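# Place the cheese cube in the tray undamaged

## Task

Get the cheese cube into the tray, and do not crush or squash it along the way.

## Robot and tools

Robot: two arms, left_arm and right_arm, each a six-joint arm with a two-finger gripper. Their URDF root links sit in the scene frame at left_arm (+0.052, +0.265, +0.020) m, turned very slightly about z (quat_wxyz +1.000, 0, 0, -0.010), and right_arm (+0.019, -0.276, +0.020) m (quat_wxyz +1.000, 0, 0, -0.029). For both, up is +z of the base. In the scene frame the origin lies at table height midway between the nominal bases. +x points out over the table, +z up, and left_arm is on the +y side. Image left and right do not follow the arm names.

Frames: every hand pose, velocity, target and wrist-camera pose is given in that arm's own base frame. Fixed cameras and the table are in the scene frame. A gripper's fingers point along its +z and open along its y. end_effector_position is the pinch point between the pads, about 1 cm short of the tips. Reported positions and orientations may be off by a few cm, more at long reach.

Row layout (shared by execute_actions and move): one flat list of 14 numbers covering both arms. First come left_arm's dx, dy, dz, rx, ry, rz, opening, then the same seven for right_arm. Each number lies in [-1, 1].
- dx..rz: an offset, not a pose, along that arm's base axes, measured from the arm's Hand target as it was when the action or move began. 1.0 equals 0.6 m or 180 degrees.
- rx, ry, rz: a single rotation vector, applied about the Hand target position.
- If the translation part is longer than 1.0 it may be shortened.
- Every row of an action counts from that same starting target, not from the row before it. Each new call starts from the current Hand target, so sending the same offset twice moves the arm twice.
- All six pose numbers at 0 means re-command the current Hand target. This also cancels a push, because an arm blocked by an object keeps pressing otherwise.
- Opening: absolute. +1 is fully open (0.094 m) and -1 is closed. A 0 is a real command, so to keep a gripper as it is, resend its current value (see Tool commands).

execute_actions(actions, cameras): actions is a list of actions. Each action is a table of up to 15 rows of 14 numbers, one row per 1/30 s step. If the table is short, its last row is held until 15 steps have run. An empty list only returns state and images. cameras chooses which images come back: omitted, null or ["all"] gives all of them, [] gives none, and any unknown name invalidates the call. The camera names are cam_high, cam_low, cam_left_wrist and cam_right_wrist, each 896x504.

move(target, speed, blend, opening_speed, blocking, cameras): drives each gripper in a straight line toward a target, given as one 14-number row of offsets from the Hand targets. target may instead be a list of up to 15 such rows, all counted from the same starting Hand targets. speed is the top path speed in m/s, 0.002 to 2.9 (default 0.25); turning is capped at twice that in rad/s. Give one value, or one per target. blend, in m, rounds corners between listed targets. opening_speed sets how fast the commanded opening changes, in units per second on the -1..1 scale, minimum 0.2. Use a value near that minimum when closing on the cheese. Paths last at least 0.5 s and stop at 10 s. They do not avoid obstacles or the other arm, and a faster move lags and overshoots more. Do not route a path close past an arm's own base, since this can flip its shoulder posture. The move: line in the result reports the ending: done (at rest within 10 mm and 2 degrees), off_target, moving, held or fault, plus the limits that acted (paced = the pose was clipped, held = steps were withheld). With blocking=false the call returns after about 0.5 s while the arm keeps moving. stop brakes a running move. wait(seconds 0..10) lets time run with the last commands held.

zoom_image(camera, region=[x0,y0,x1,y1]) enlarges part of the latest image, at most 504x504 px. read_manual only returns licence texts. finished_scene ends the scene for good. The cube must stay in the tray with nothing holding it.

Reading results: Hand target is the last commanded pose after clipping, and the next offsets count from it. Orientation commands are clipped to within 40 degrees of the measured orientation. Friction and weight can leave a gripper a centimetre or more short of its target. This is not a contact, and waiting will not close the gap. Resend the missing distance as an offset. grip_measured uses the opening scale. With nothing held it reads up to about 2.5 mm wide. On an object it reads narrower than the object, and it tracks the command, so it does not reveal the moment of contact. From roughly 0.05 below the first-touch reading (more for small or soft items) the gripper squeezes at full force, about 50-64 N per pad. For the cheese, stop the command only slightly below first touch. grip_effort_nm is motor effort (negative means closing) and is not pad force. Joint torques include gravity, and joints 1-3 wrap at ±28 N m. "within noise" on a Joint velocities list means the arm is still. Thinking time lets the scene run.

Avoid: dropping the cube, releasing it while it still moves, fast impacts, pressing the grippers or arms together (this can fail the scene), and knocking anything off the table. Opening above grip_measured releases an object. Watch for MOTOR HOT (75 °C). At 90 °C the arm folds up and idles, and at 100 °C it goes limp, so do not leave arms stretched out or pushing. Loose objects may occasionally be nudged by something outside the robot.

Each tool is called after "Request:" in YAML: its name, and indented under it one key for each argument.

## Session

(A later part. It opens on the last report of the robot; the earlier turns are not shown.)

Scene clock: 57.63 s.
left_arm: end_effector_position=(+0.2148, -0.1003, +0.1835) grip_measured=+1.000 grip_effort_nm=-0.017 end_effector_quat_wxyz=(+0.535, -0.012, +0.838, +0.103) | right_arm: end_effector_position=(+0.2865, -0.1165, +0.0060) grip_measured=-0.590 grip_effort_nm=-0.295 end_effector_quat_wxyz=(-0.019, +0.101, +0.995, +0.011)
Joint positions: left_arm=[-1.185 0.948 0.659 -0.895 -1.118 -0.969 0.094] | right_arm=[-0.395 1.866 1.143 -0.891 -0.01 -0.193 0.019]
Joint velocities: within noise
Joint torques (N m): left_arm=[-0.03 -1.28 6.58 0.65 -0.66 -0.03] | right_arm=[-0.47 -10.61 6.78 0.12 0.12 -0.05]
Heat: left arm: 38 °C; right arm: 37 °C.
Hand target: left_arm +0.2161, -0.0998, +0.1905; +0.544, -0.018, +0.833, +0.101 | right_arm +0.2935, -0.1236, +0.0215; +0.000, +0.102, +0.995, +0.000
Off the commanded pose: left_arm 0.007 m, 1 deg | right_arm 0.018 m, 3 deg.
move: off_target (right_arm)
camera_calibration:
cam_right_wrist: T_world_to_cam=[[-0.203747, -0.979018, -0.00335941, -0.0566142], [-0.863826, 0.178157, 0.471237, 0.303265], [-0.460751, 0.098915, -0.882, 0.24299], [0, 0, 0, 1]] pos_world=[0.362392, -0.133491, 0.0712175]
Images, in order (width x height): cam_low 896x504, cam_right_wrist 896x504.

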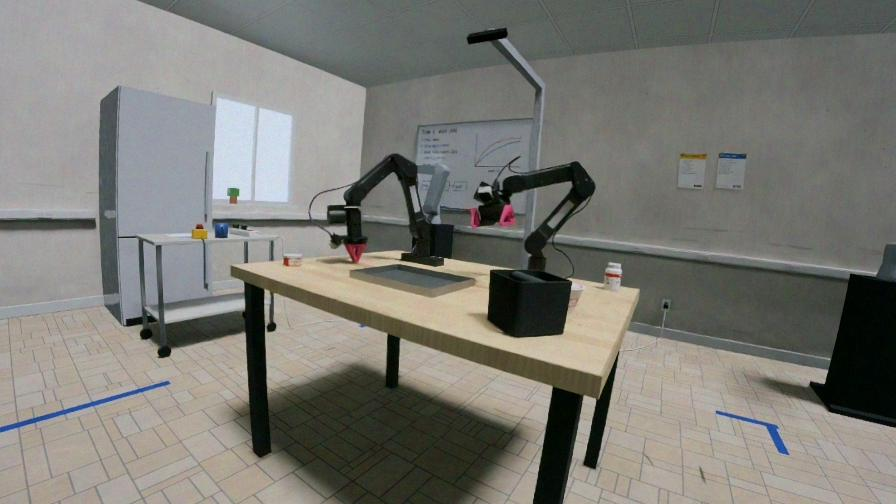

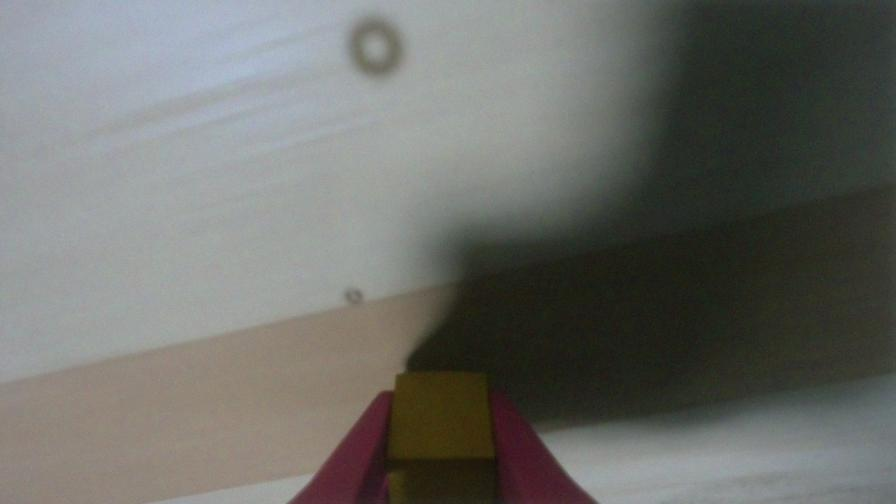

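Request:
move:
  target:
    - [0,0,0,0,0,0,1, 0,0,0.114,0,0,0,-0.595]
    - [0,0,0,0,0,0,1, 0.0658,0.4477,0.114,0,0,0.22,-0.595]
  speed: [0.12,0.22]
  blend: [0.02,0]

Request:
zoom_image:
  camera: "cam_right_wrist"
  region: [340, 360, 560, 504]

Scene clock: 64.87 s.
left_arm: end_effector_position=(+0.2148, -0.1003, +0.1835) grip_measured=+1.000 grip_effort_nm=-0.012 end_effector_quat_wxyz=(+0.535, -0.012, +0.838, +0.103) | right_arm: end_effector_position=(+0.3281, +0.1458, +0.0902) grip_measured=-0.590 grip_effort_nm=-0.291 end_effector_quat_wxyz=(+0.004, -0.246, +0.969, +0.003)
Joint positions: left_arm=[-1.185 0.948 0.659 -0.895 -1.118 -0.969 0.094] | right_arm=[0.413 1.906 1.549 -1.206 -0.005 -0.084 0.019]
Joint velocities: within noise
Joint torques (N m): left_arm=[-0.03 -1.26 6.57 0.66 -0.67 -0.03] | right_arm=[-0.38 -7.01 7.76 0.19 0.05 0.06]
Heat: left arm: 38 °C; right arm: 36 °C.
Hand target: left_arm +0.2161, -0.0998, +0.1905; +0.544, -0.018, +0.833, +0.101 | right_arm +0.3328, +0.1451, +0.0899; +0.000, -0.241, +0.970, +0.000
Off the commanded pose: left_arm 0.007 m, 1 deg | right_arm 0.005 m, 1 deg.
move: done
camera_calibration:
cam_right_wrist: T_world_to_cam=[[0.474117, -0.880398, 0.0105928, -0.0290814], [-0.798, -0.424598, 0.427682, 0.322974], [-0.372033, -0.211225, -0.903867, 0.328532], [0, 0, 0, 1]] pos_world=[0.393746, 0.180925, 0.159128]

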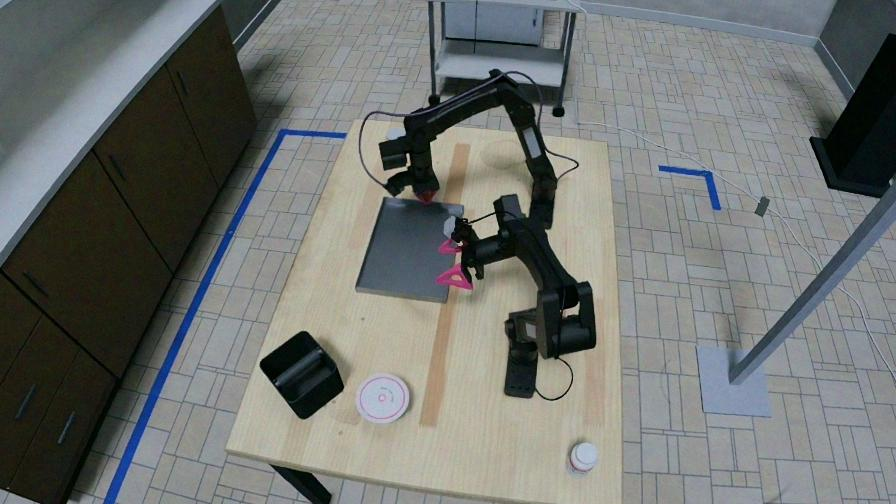

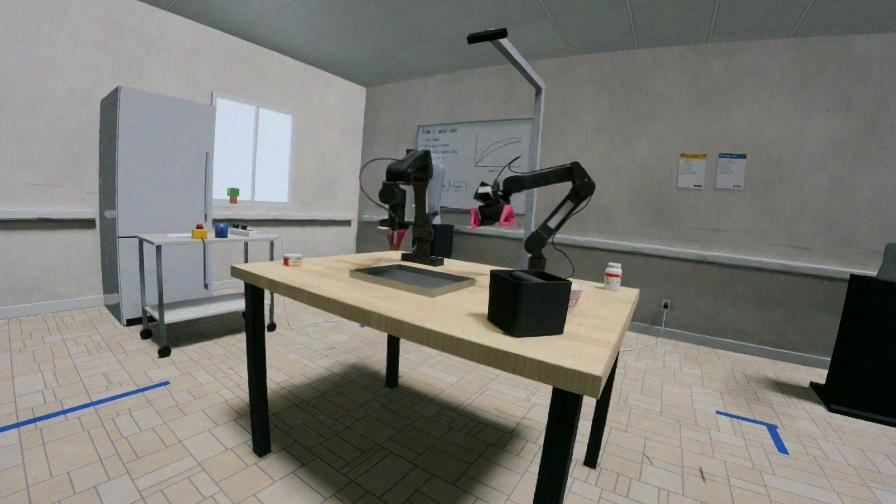

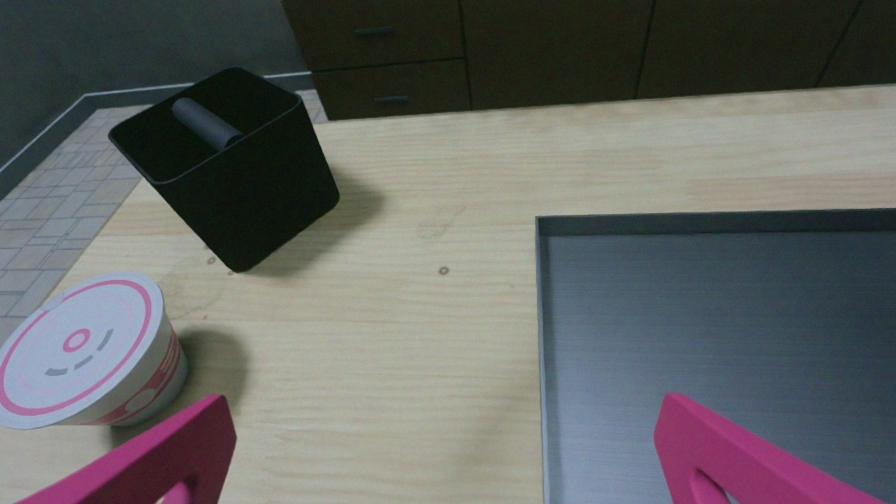

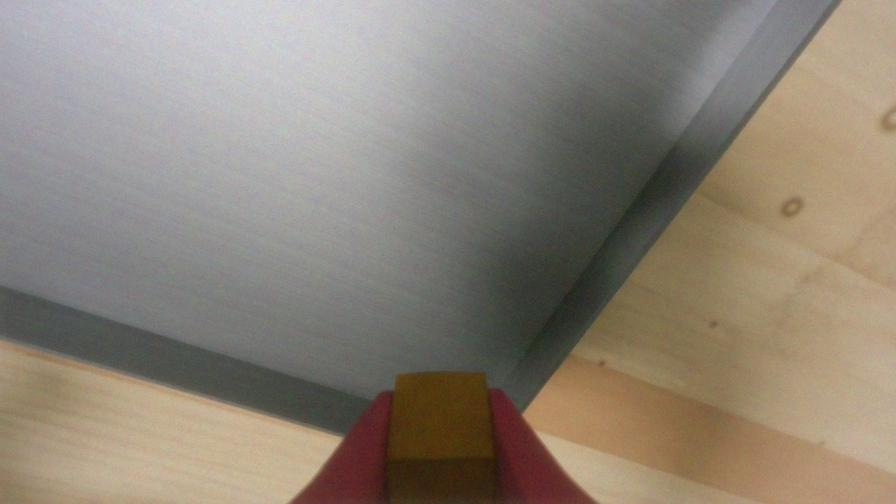

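Scaled by 2.291 from the camera's 896x504 image, which has a finer 1280x720 frame.

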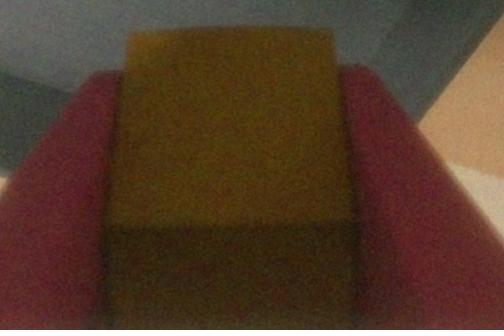

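Request:
move:
  target: [0,0,0,0,0,0,1, 0,0,-0.1265,0,0,0,-0.595]
  speed: 0.12
  cameras: ["cam_right_wrist","cam_low"]

Request:
zoom_image:
  camera: "cam_right_wrist"
  region: [340, 360, 560, 504]

Request:
zoom_image:
  camera: "cam_low"
  region: [350, 210, 440, 290]

Scene clock: 69.07 s.
left_arm: end_effector_position=(+0.2148, -0.1003, +0.1835) grip_measured=+1.000 grip_effort_nm=-0.017 end_effector_quat_wxyz=(+0.535, -0.012, +0.838, +0.103) | right_arm: end_effector_position=(+0.3311, +0.1472, +0.0222) grip_measured=-0.590 grip_effort_nm=-0.295 end_effector_quat_wxyz=(+0.003, -0.246, +0.969, +0.003)
Joint positions: left_arm=[-1.185 0.948 0.659 -0.895 -1.118 -0.969 0.094] | right_arm=[0.413 1.981 1.375 -0.958 -0.005 -0.084 0.019]
Joint velocities: within noise
Joint torques (N m): left_arm=[-0.01 -1.26 6.56 0.66 -0.66 -0.02] | right_arm=[-0.31 -7.54 4.52 0.57 0.06 0.05]
Heat: left arm: 38 °C; right arm: 36 °C.
Hand target: left_arm +0.2161, -0.0998, +0.1905; +0.544, -0.018, +0.833, +0.101 | right_arm +0.3329, +0.1451, +0.0140; +0.000, -0.241, +0.970, +0.000
Off the commanded pose: left_arm 0.007 m, 1 deg | right_arm 0.009 m, 1 deg.
move: done
camera_calibration:
cam_right_wrist: T_world_to_cam=[[0.474058, -0.880431, 0.0105098, -0.0286486], [-0.797739, -0.42442, 0.428345, 0.354932], [-0.372668, -0.211445, -0.903554, 0.268671], [0, 0, 0, 1]] pos_world=[0.396849, 0.182226, 0.091026]
Images, in order (width x height): cam_low 896x504, cam_right_wrist 896x504.

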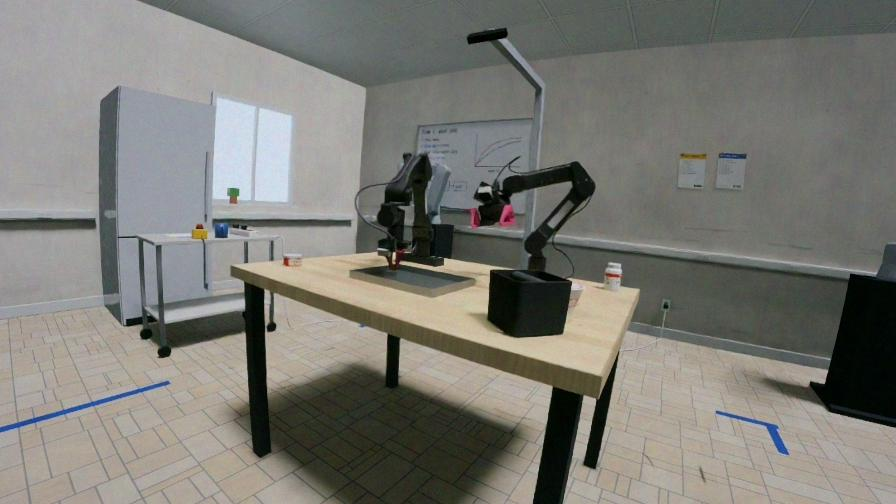

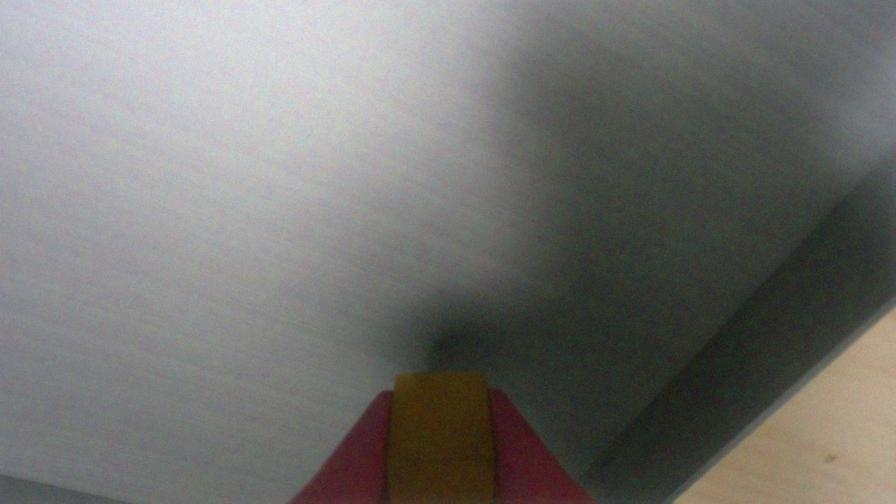

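Scaled by 2.291 from the camera's 896x504 image, which has a finer 1280x720 frame.

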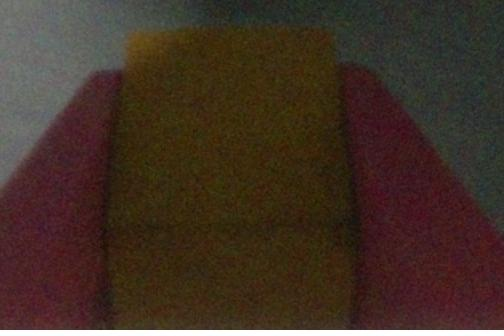

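Scaled by 5.600 from the camera's 896x504 image, which has a finer 1280x720 frame.

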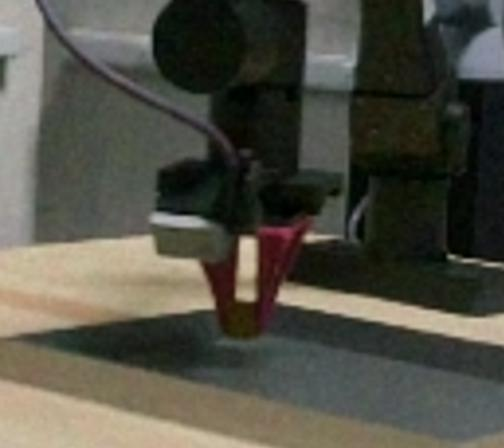

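Request:
move:
  target: [0,0,0,0,0,0,1, 0,0,-0.027,0,0,0,-0.595]
  speed: 0.06
  cameras: ["cam_right_wrist","cam_low"]

Request:
zoom_image:
  camera: "cam_right_wrist"
  region: [340, 360, 560, 504]

Request:
zoom_image:
  camera: "cam_low"
  region: [350, 210, 440, 290]

Scene clock: 71.00 s.
left_arm: end_effector_position=(+0.2148, -0.1003, +0.1835) grip_measured=+1.000 grip_effort_nm=-0.012 end_effector_quat_wxyz=(+0.535, -0.012, +0.838, +0.103) | right_arm: end_effector_position=(+0.3325, +0.1478, +0.0074) grip_measured=-0.590 grip_effort_nm=-0.295 end_effector_quat_wxyz=(+0.006, -0.246, +0.969, +0.003)
Joint positions: left_arm=[-1.185 0.948 0.659 -0.895 -1.118 -0.969 0.094] | right_arm=[0.413 2.003 1.344 -0.9 -0.005 -0.084 0.019]
Joint velocities: within noise
Joint torques (N m): left_arm=[-0.03 -1.28 6.57 0.65 -0.67 -0.03] | right_arm=[-0.29 -7.43 4.14 0.57 0.06 0.04]
Heat: left arm: 38 °C; right arm: 36 °C.
Hand target: left_arm +0.2161, -0.0998, +0.1905; +0.544, -0.018, +0.833, +0.101 | right_arm +0.3329, +0.1451, -0.0023; +0.000, -0.241, +0.970, +0.000
Off the commanded pose: left_arm 0.007 m, 1 deg | right_arm 0.010 m, 1 deg.
move: done
camera_calibration:
cam_right_wrist: T_world_to_cam=[[0.474018, -0.880447, 0.0109005, -0.028588], [-0.799665, -0.425279, 0.42388, 0.363429], [-0.368568, -0.209643, -0.905653, 0.254375], [0, 0, 0, 1]] pos_world=[0.397928, 0.182717, 0.0766371]
Images, in order (width x height): cam_low 896x504, cam_right_wrist 896x504.

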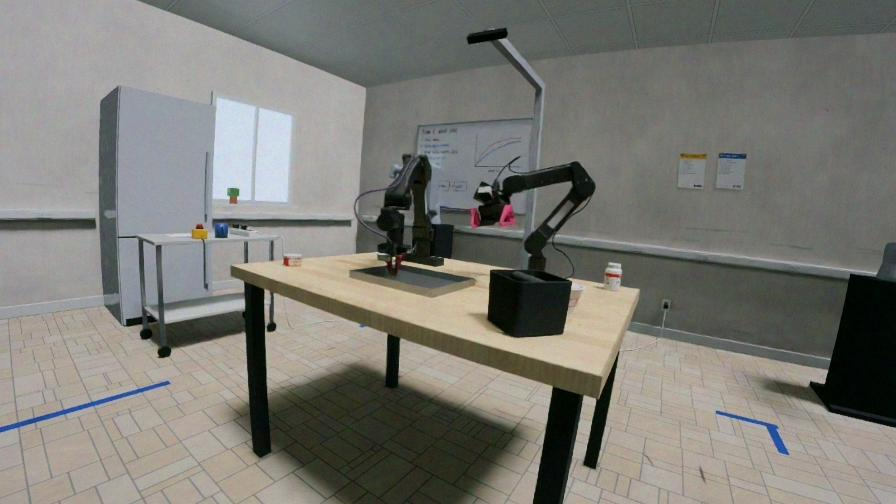

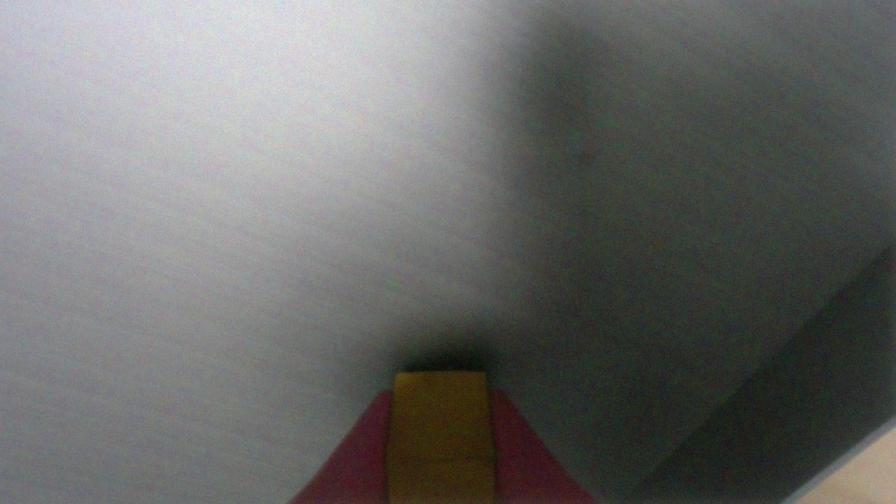

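Scaled by 2.291 from the camera's 896x504 image, which has a finer 1280x720 frame.

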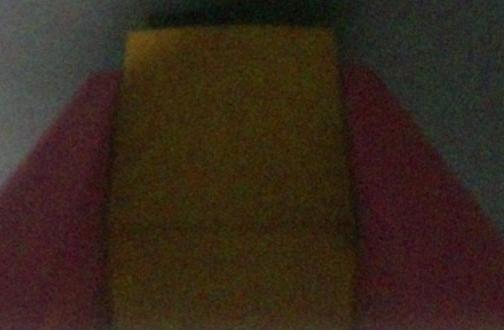

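Scaled by 5.600 from the camera's 896x504 image, which has a finer 1280x720 frame.

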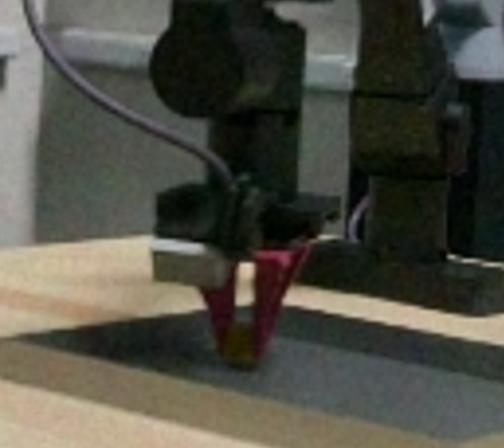

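Request:
zoom_image:
  camera: "cam_low"
  region: [375, 255, 415, 285]

Request:
zoom_image:
  camera: "cam_right_wrist"
  region: [370, 330, 520, 420]

Scaled by 12.600 from the camera's 896x504 image, which has a finer 1280x720 frame.

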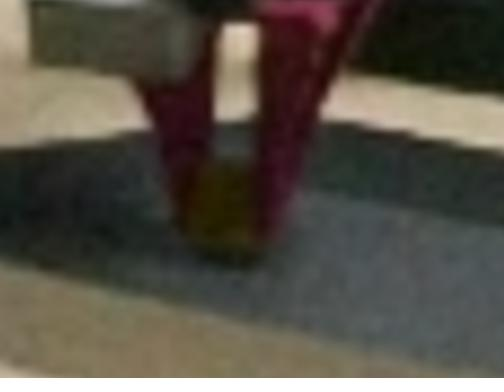

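Scaled by 3.360 from the camera's 896x504 image, which has a finer 1280x720 frame.

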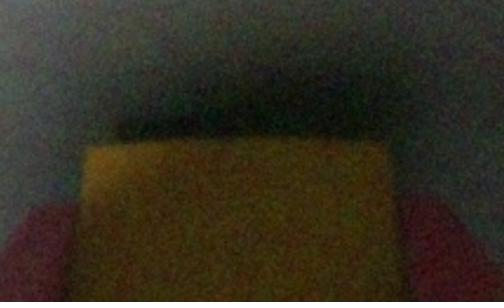

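Request:
move:
  target: [0,0,0,0,0,0,1, 0,0,-0.0058,0,0,0,-0.595]
  speed: 0.04
  cameras: ["cam_right_wrist","cam_low"]

Request:
zoom_image:
  camera: "cam_right_wrist"
  region: [370, 330, 520, 420]

Request:
zoom_image:
  camera: "cam_low"
  region: [375, 255, 415, 285]

Scene clock: 76.00 s.
left_arm: end_effector_position=(+0.2148, -0.1003, +0.1835) grip_measured=+1.000 grip_effort_nm=-0.012 end_effector_quat_wxyz=(+0.535, -0.012, +0.838, +0.103) | right_arm: end_effector_position=(+0.3333, +0.1481, +0.0062) grip_measured=-0.590 grip_effort_nm=-0.291 end_effector_quat_wxyz=(+0.009, -0.246, +0.969, +0.004)
Joint positions: left_arm=[-1.185 0.948 0.659 -0.895 -1.118 -0.969 0.094] | right_arm=[0.413 2.003 1.339 -0.888 -0.005 -0.084 0.019]
Joint velocities: within noise
Joint torques (N m): left_arm=[-0.02 -1.26 6.58 0.65 -0.66 -0.02] | right_arm=[-0.34 -7.02 4.07 0.53 0.05 0.04]
Heat: left arm: 38 °C; right arm: 36 °C.
Hand target: left_arm +0.2161, -0.0998, +0.1905; +0.544, -0.018, +0.833, +0.101 | right_arm +0.3328, +0.1451, -0.0058; +0.000, -0.241, +0.970, +0.000
Off the commanded pose: left_arm 0.007 m, 1 deg | right_arm 0.012 m, 1 deg.
move: off_target (right_arm)
camera_calibration:
cam_right_wrist: T_world_to_cam=[[0.473964, -0.88047, 0.0114238, -0.0286519], [-0.802033, -0.426313, 0.41833, 0.365775], [-0.363457, -0.207436, -0.908223, 0.251632], [0, 0, 0, 1]] pos_world=[0.398401, 0.182905, 0.0758507]
Images, in order (width x height): cam_low 896x504, cam_right_wrist 896x504.

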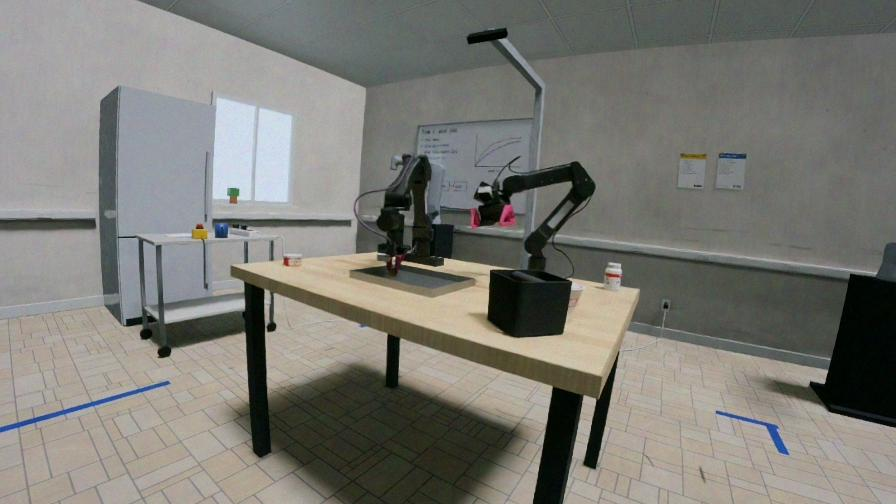

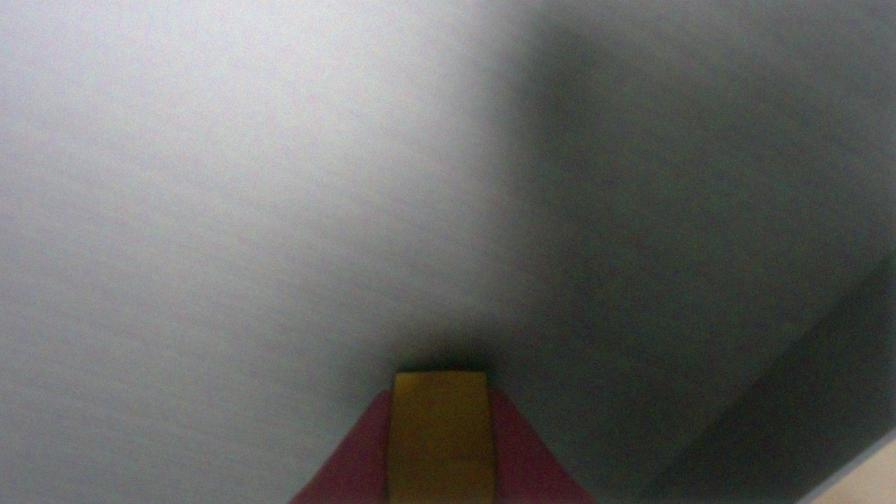

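Scaled by 3.360 from the camera's 896x504 image, which has a finer 1280x720 frame.

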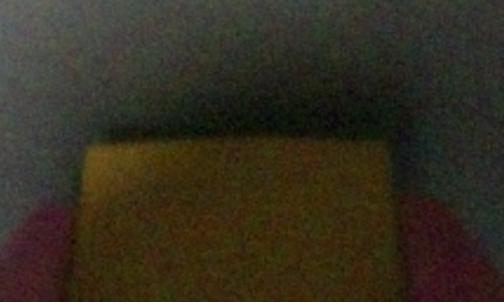

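Scaled by 12.600 from the camera's 896x504 image, which has a finer 1280x720 frame.

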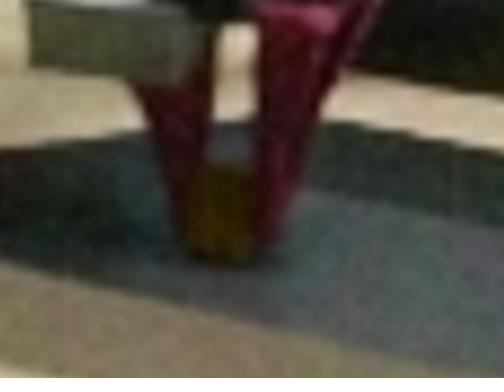

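Request:
move:
  target: [0,0,0,0,0,0,1, 0,0,0,0,0,0,-0.2]
  opening_speed: 0.3
  cameras: ["cam_right_wrist","cam_low"]

Request:
zoom_image:
  camera: "cam_right_wrist"
  region: [340, 330, 560, 504]

Scene clock: 79.10 s.
left_arm: end_effector_position=(+0.2148, -0.1003, +0.1835) grip_measured=+1.000 grip_effort_nm=-0.007 end_effector_quat_wxyz=(+0.535, -0.012, +0.838, +0.103) | right_arm: end_effector_position=(+0.3335, +0.1482, +0.0062) grip_measured=-0.203 grip_effort_nm=0.154 end_effector_quat_wxyz=(+0.009, -0.246, +0.969, +0.004)
Joint positions: left_arm=[-1.185 0.948 0.659 -0.895 -1.118 -0.969 0.094] | right_arm=[0.413 2.003 1.339 -0.888 -0.005 -0.084 0.037]
Joint velocities: within noise
Joint torques (N m): left_arm=[-0.02 -1.29 6.58 0.66 -0.67 -0.02] | right_arm=[-0.29 -6.97 4.05 0.57 0.07 0.05]
Heat: left arm: 38 °C; right arm: 36 °C.
Hand target: left_arm +0.2161, -0.0998, +0.1905; +0.544, -0.018, +0.833, +0.101 | right_arm +0.3328, +0.1451, -0.0058; +0.000, -0.241, +0.970, +0.000
Off the commanded pose: left_arm 0.007 m, 1 deg | right_arm 0.012 m, 1 deg.
move: off_target (right_arm)
camera_calibration:
cam_right_wrist: T_world_to_cam=[[0.47392, -0.880493, 0.0114648, -0.0285925], [-0.802329, -0.426411, 0.417662, 0.366081], [-0.36286, -0.207137, -0.90853, 0.25142], [0, 0, 0, 1]] pos_world=[0.398498, 0.183004, 0.0758523]
Images, in order (width x height): cam_low 896x504, cam_right_wrist 896x504.

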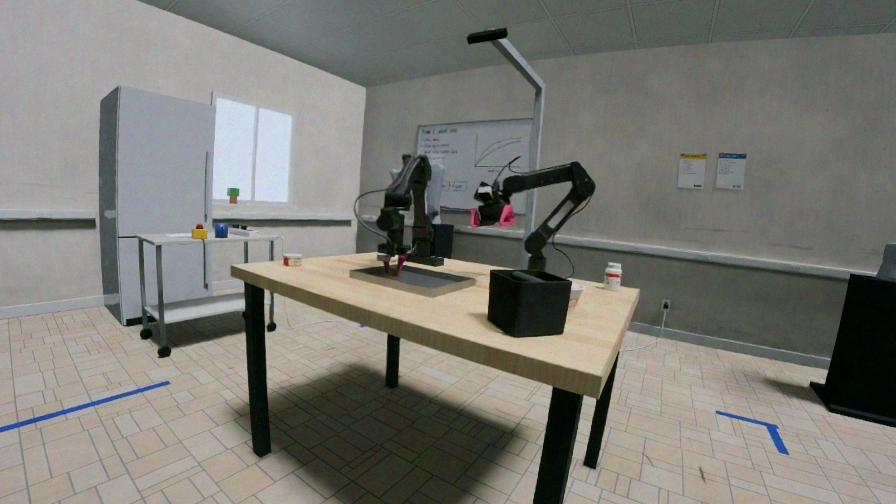

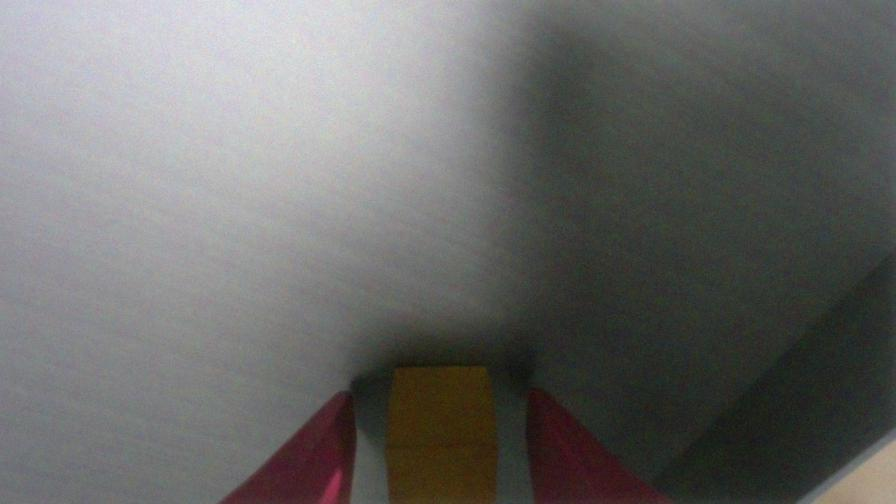

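Scaled by 2.291 from the camera's 896x504 image, which has a finer 1280x720 frame.

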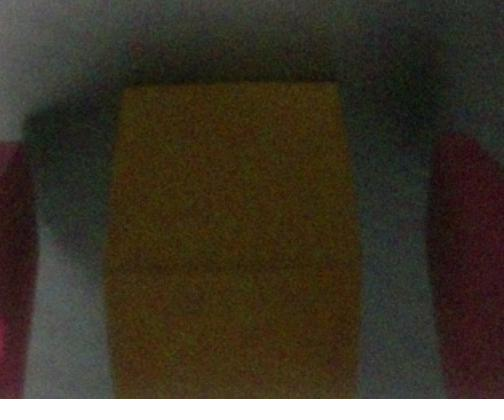

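Request:
move:
  target: [0,0,0,0,0,0,1, 0,0,0.17,0,0,0,-0.2]
  speed: 0.15
  cameras: ["cam_right_wrist","cam_high","cam_low"]

Request:
zoom_image:
  camera: "cam_right_wrist"
  region: [340, 180, 560, 354]

Scene clock: 82.30 s.
left_arm: end_effector_position=(+0.2148, -0.1003, +0.1835) grip_measured=+1.000 grip_effort_nm=-0.012 end_effector_quat_wxyz=(+0.535, -0.012, +0.838, +0.103) | right_arm: end_effector_position=(+0.3280, +0.1458, +0.0792) grip_measured=-0.203 grip_effort_nm=0.149 end_effector_quat_wxyz=(-0.021, -0.246, +0.969, -0.001)
Joint positions: left_arm=[-1.185 0.948 0.659 -0.895 -1.118 -0.969 0.094] | right_arm=[0.413 1.958 1.576 -1.23 -0.005 -0.084 0.037]
Joint velocities: within noise
Joint torques (N m): left_arm=[-0.01 -1.28 6.57 0.66 -0.67 -0.02] | right_arm=[-0.36 -11.78 7.09 0.11 0.05 0.04]
Heat: left arm: 38 °C; right arm: 36 °C.
Hand target: left_arm +0.2161, -0.0998, +0.1905; +0.544, -0.018, +0.833, +0.101 | right_arm +0.3328, +0.1451, +0.0962; +0.000, -0.241, +0.970, +0.000
Off the commanded pose: left_arm 0.007 m, 1 deg | right_arm 0.018 m, 2 deg.
move: off_target (right_arm)
camera_calibration:
cam_right_wrist: T_world_to_cam=[[0.474437, -0.880264, 0.00664645, -0.0287966], [-0.777941, -0.415731, 0.471144, 0.316366], [-0.411968, -0.228699, -0.882032, 0.332499], [0, 0, 0, 1]] pos_world=[0.396755, 0.182216, 0.144412]
Images, in order (width x height): cam_high 896x504, cam_low 896x504, cam_right_wrist 896x504.

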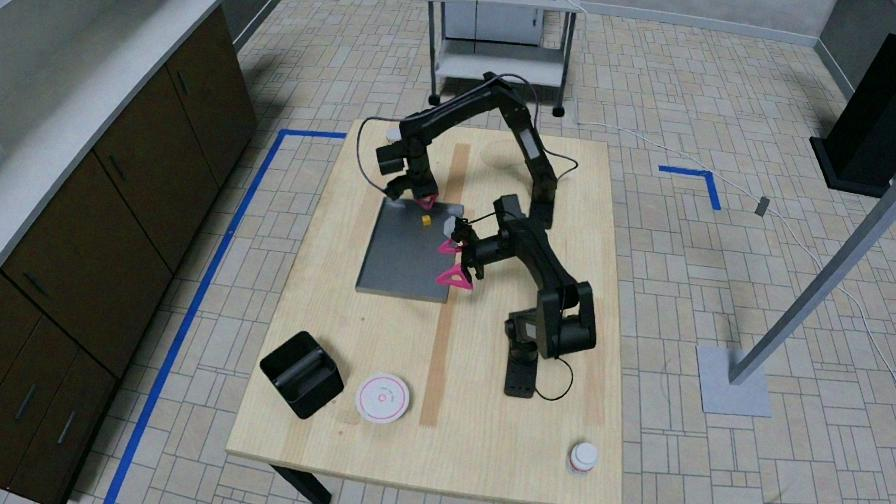

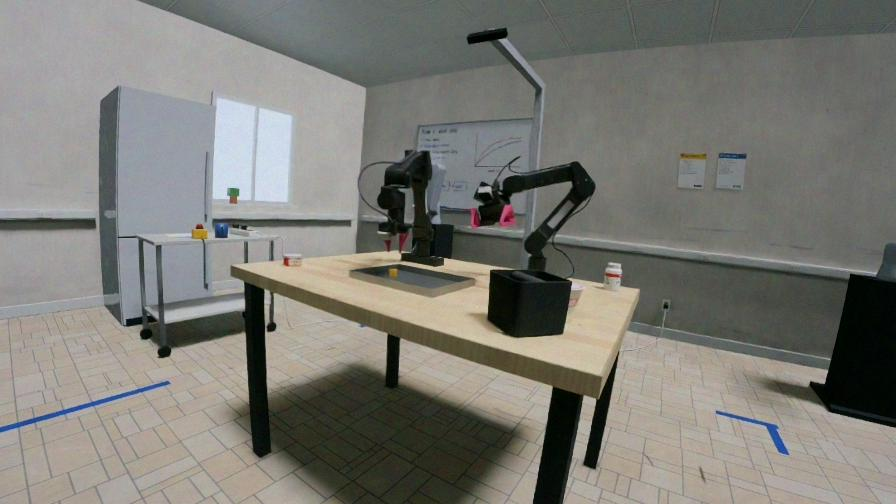

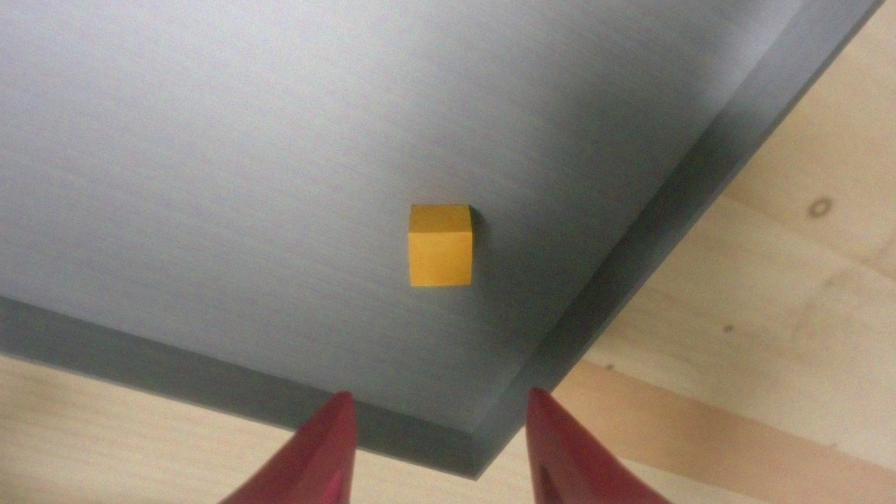

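Scaled by 2.291 from the camera's 896x504 image, which has a finer 1280x720 frame.

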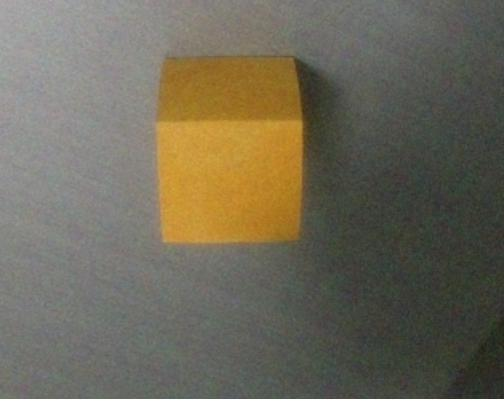

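The cheese cube is resting in the tray. It looks undeformed, and both grippers are clear of it.

Request:
finished_scene:

The scene is finished: the task was done.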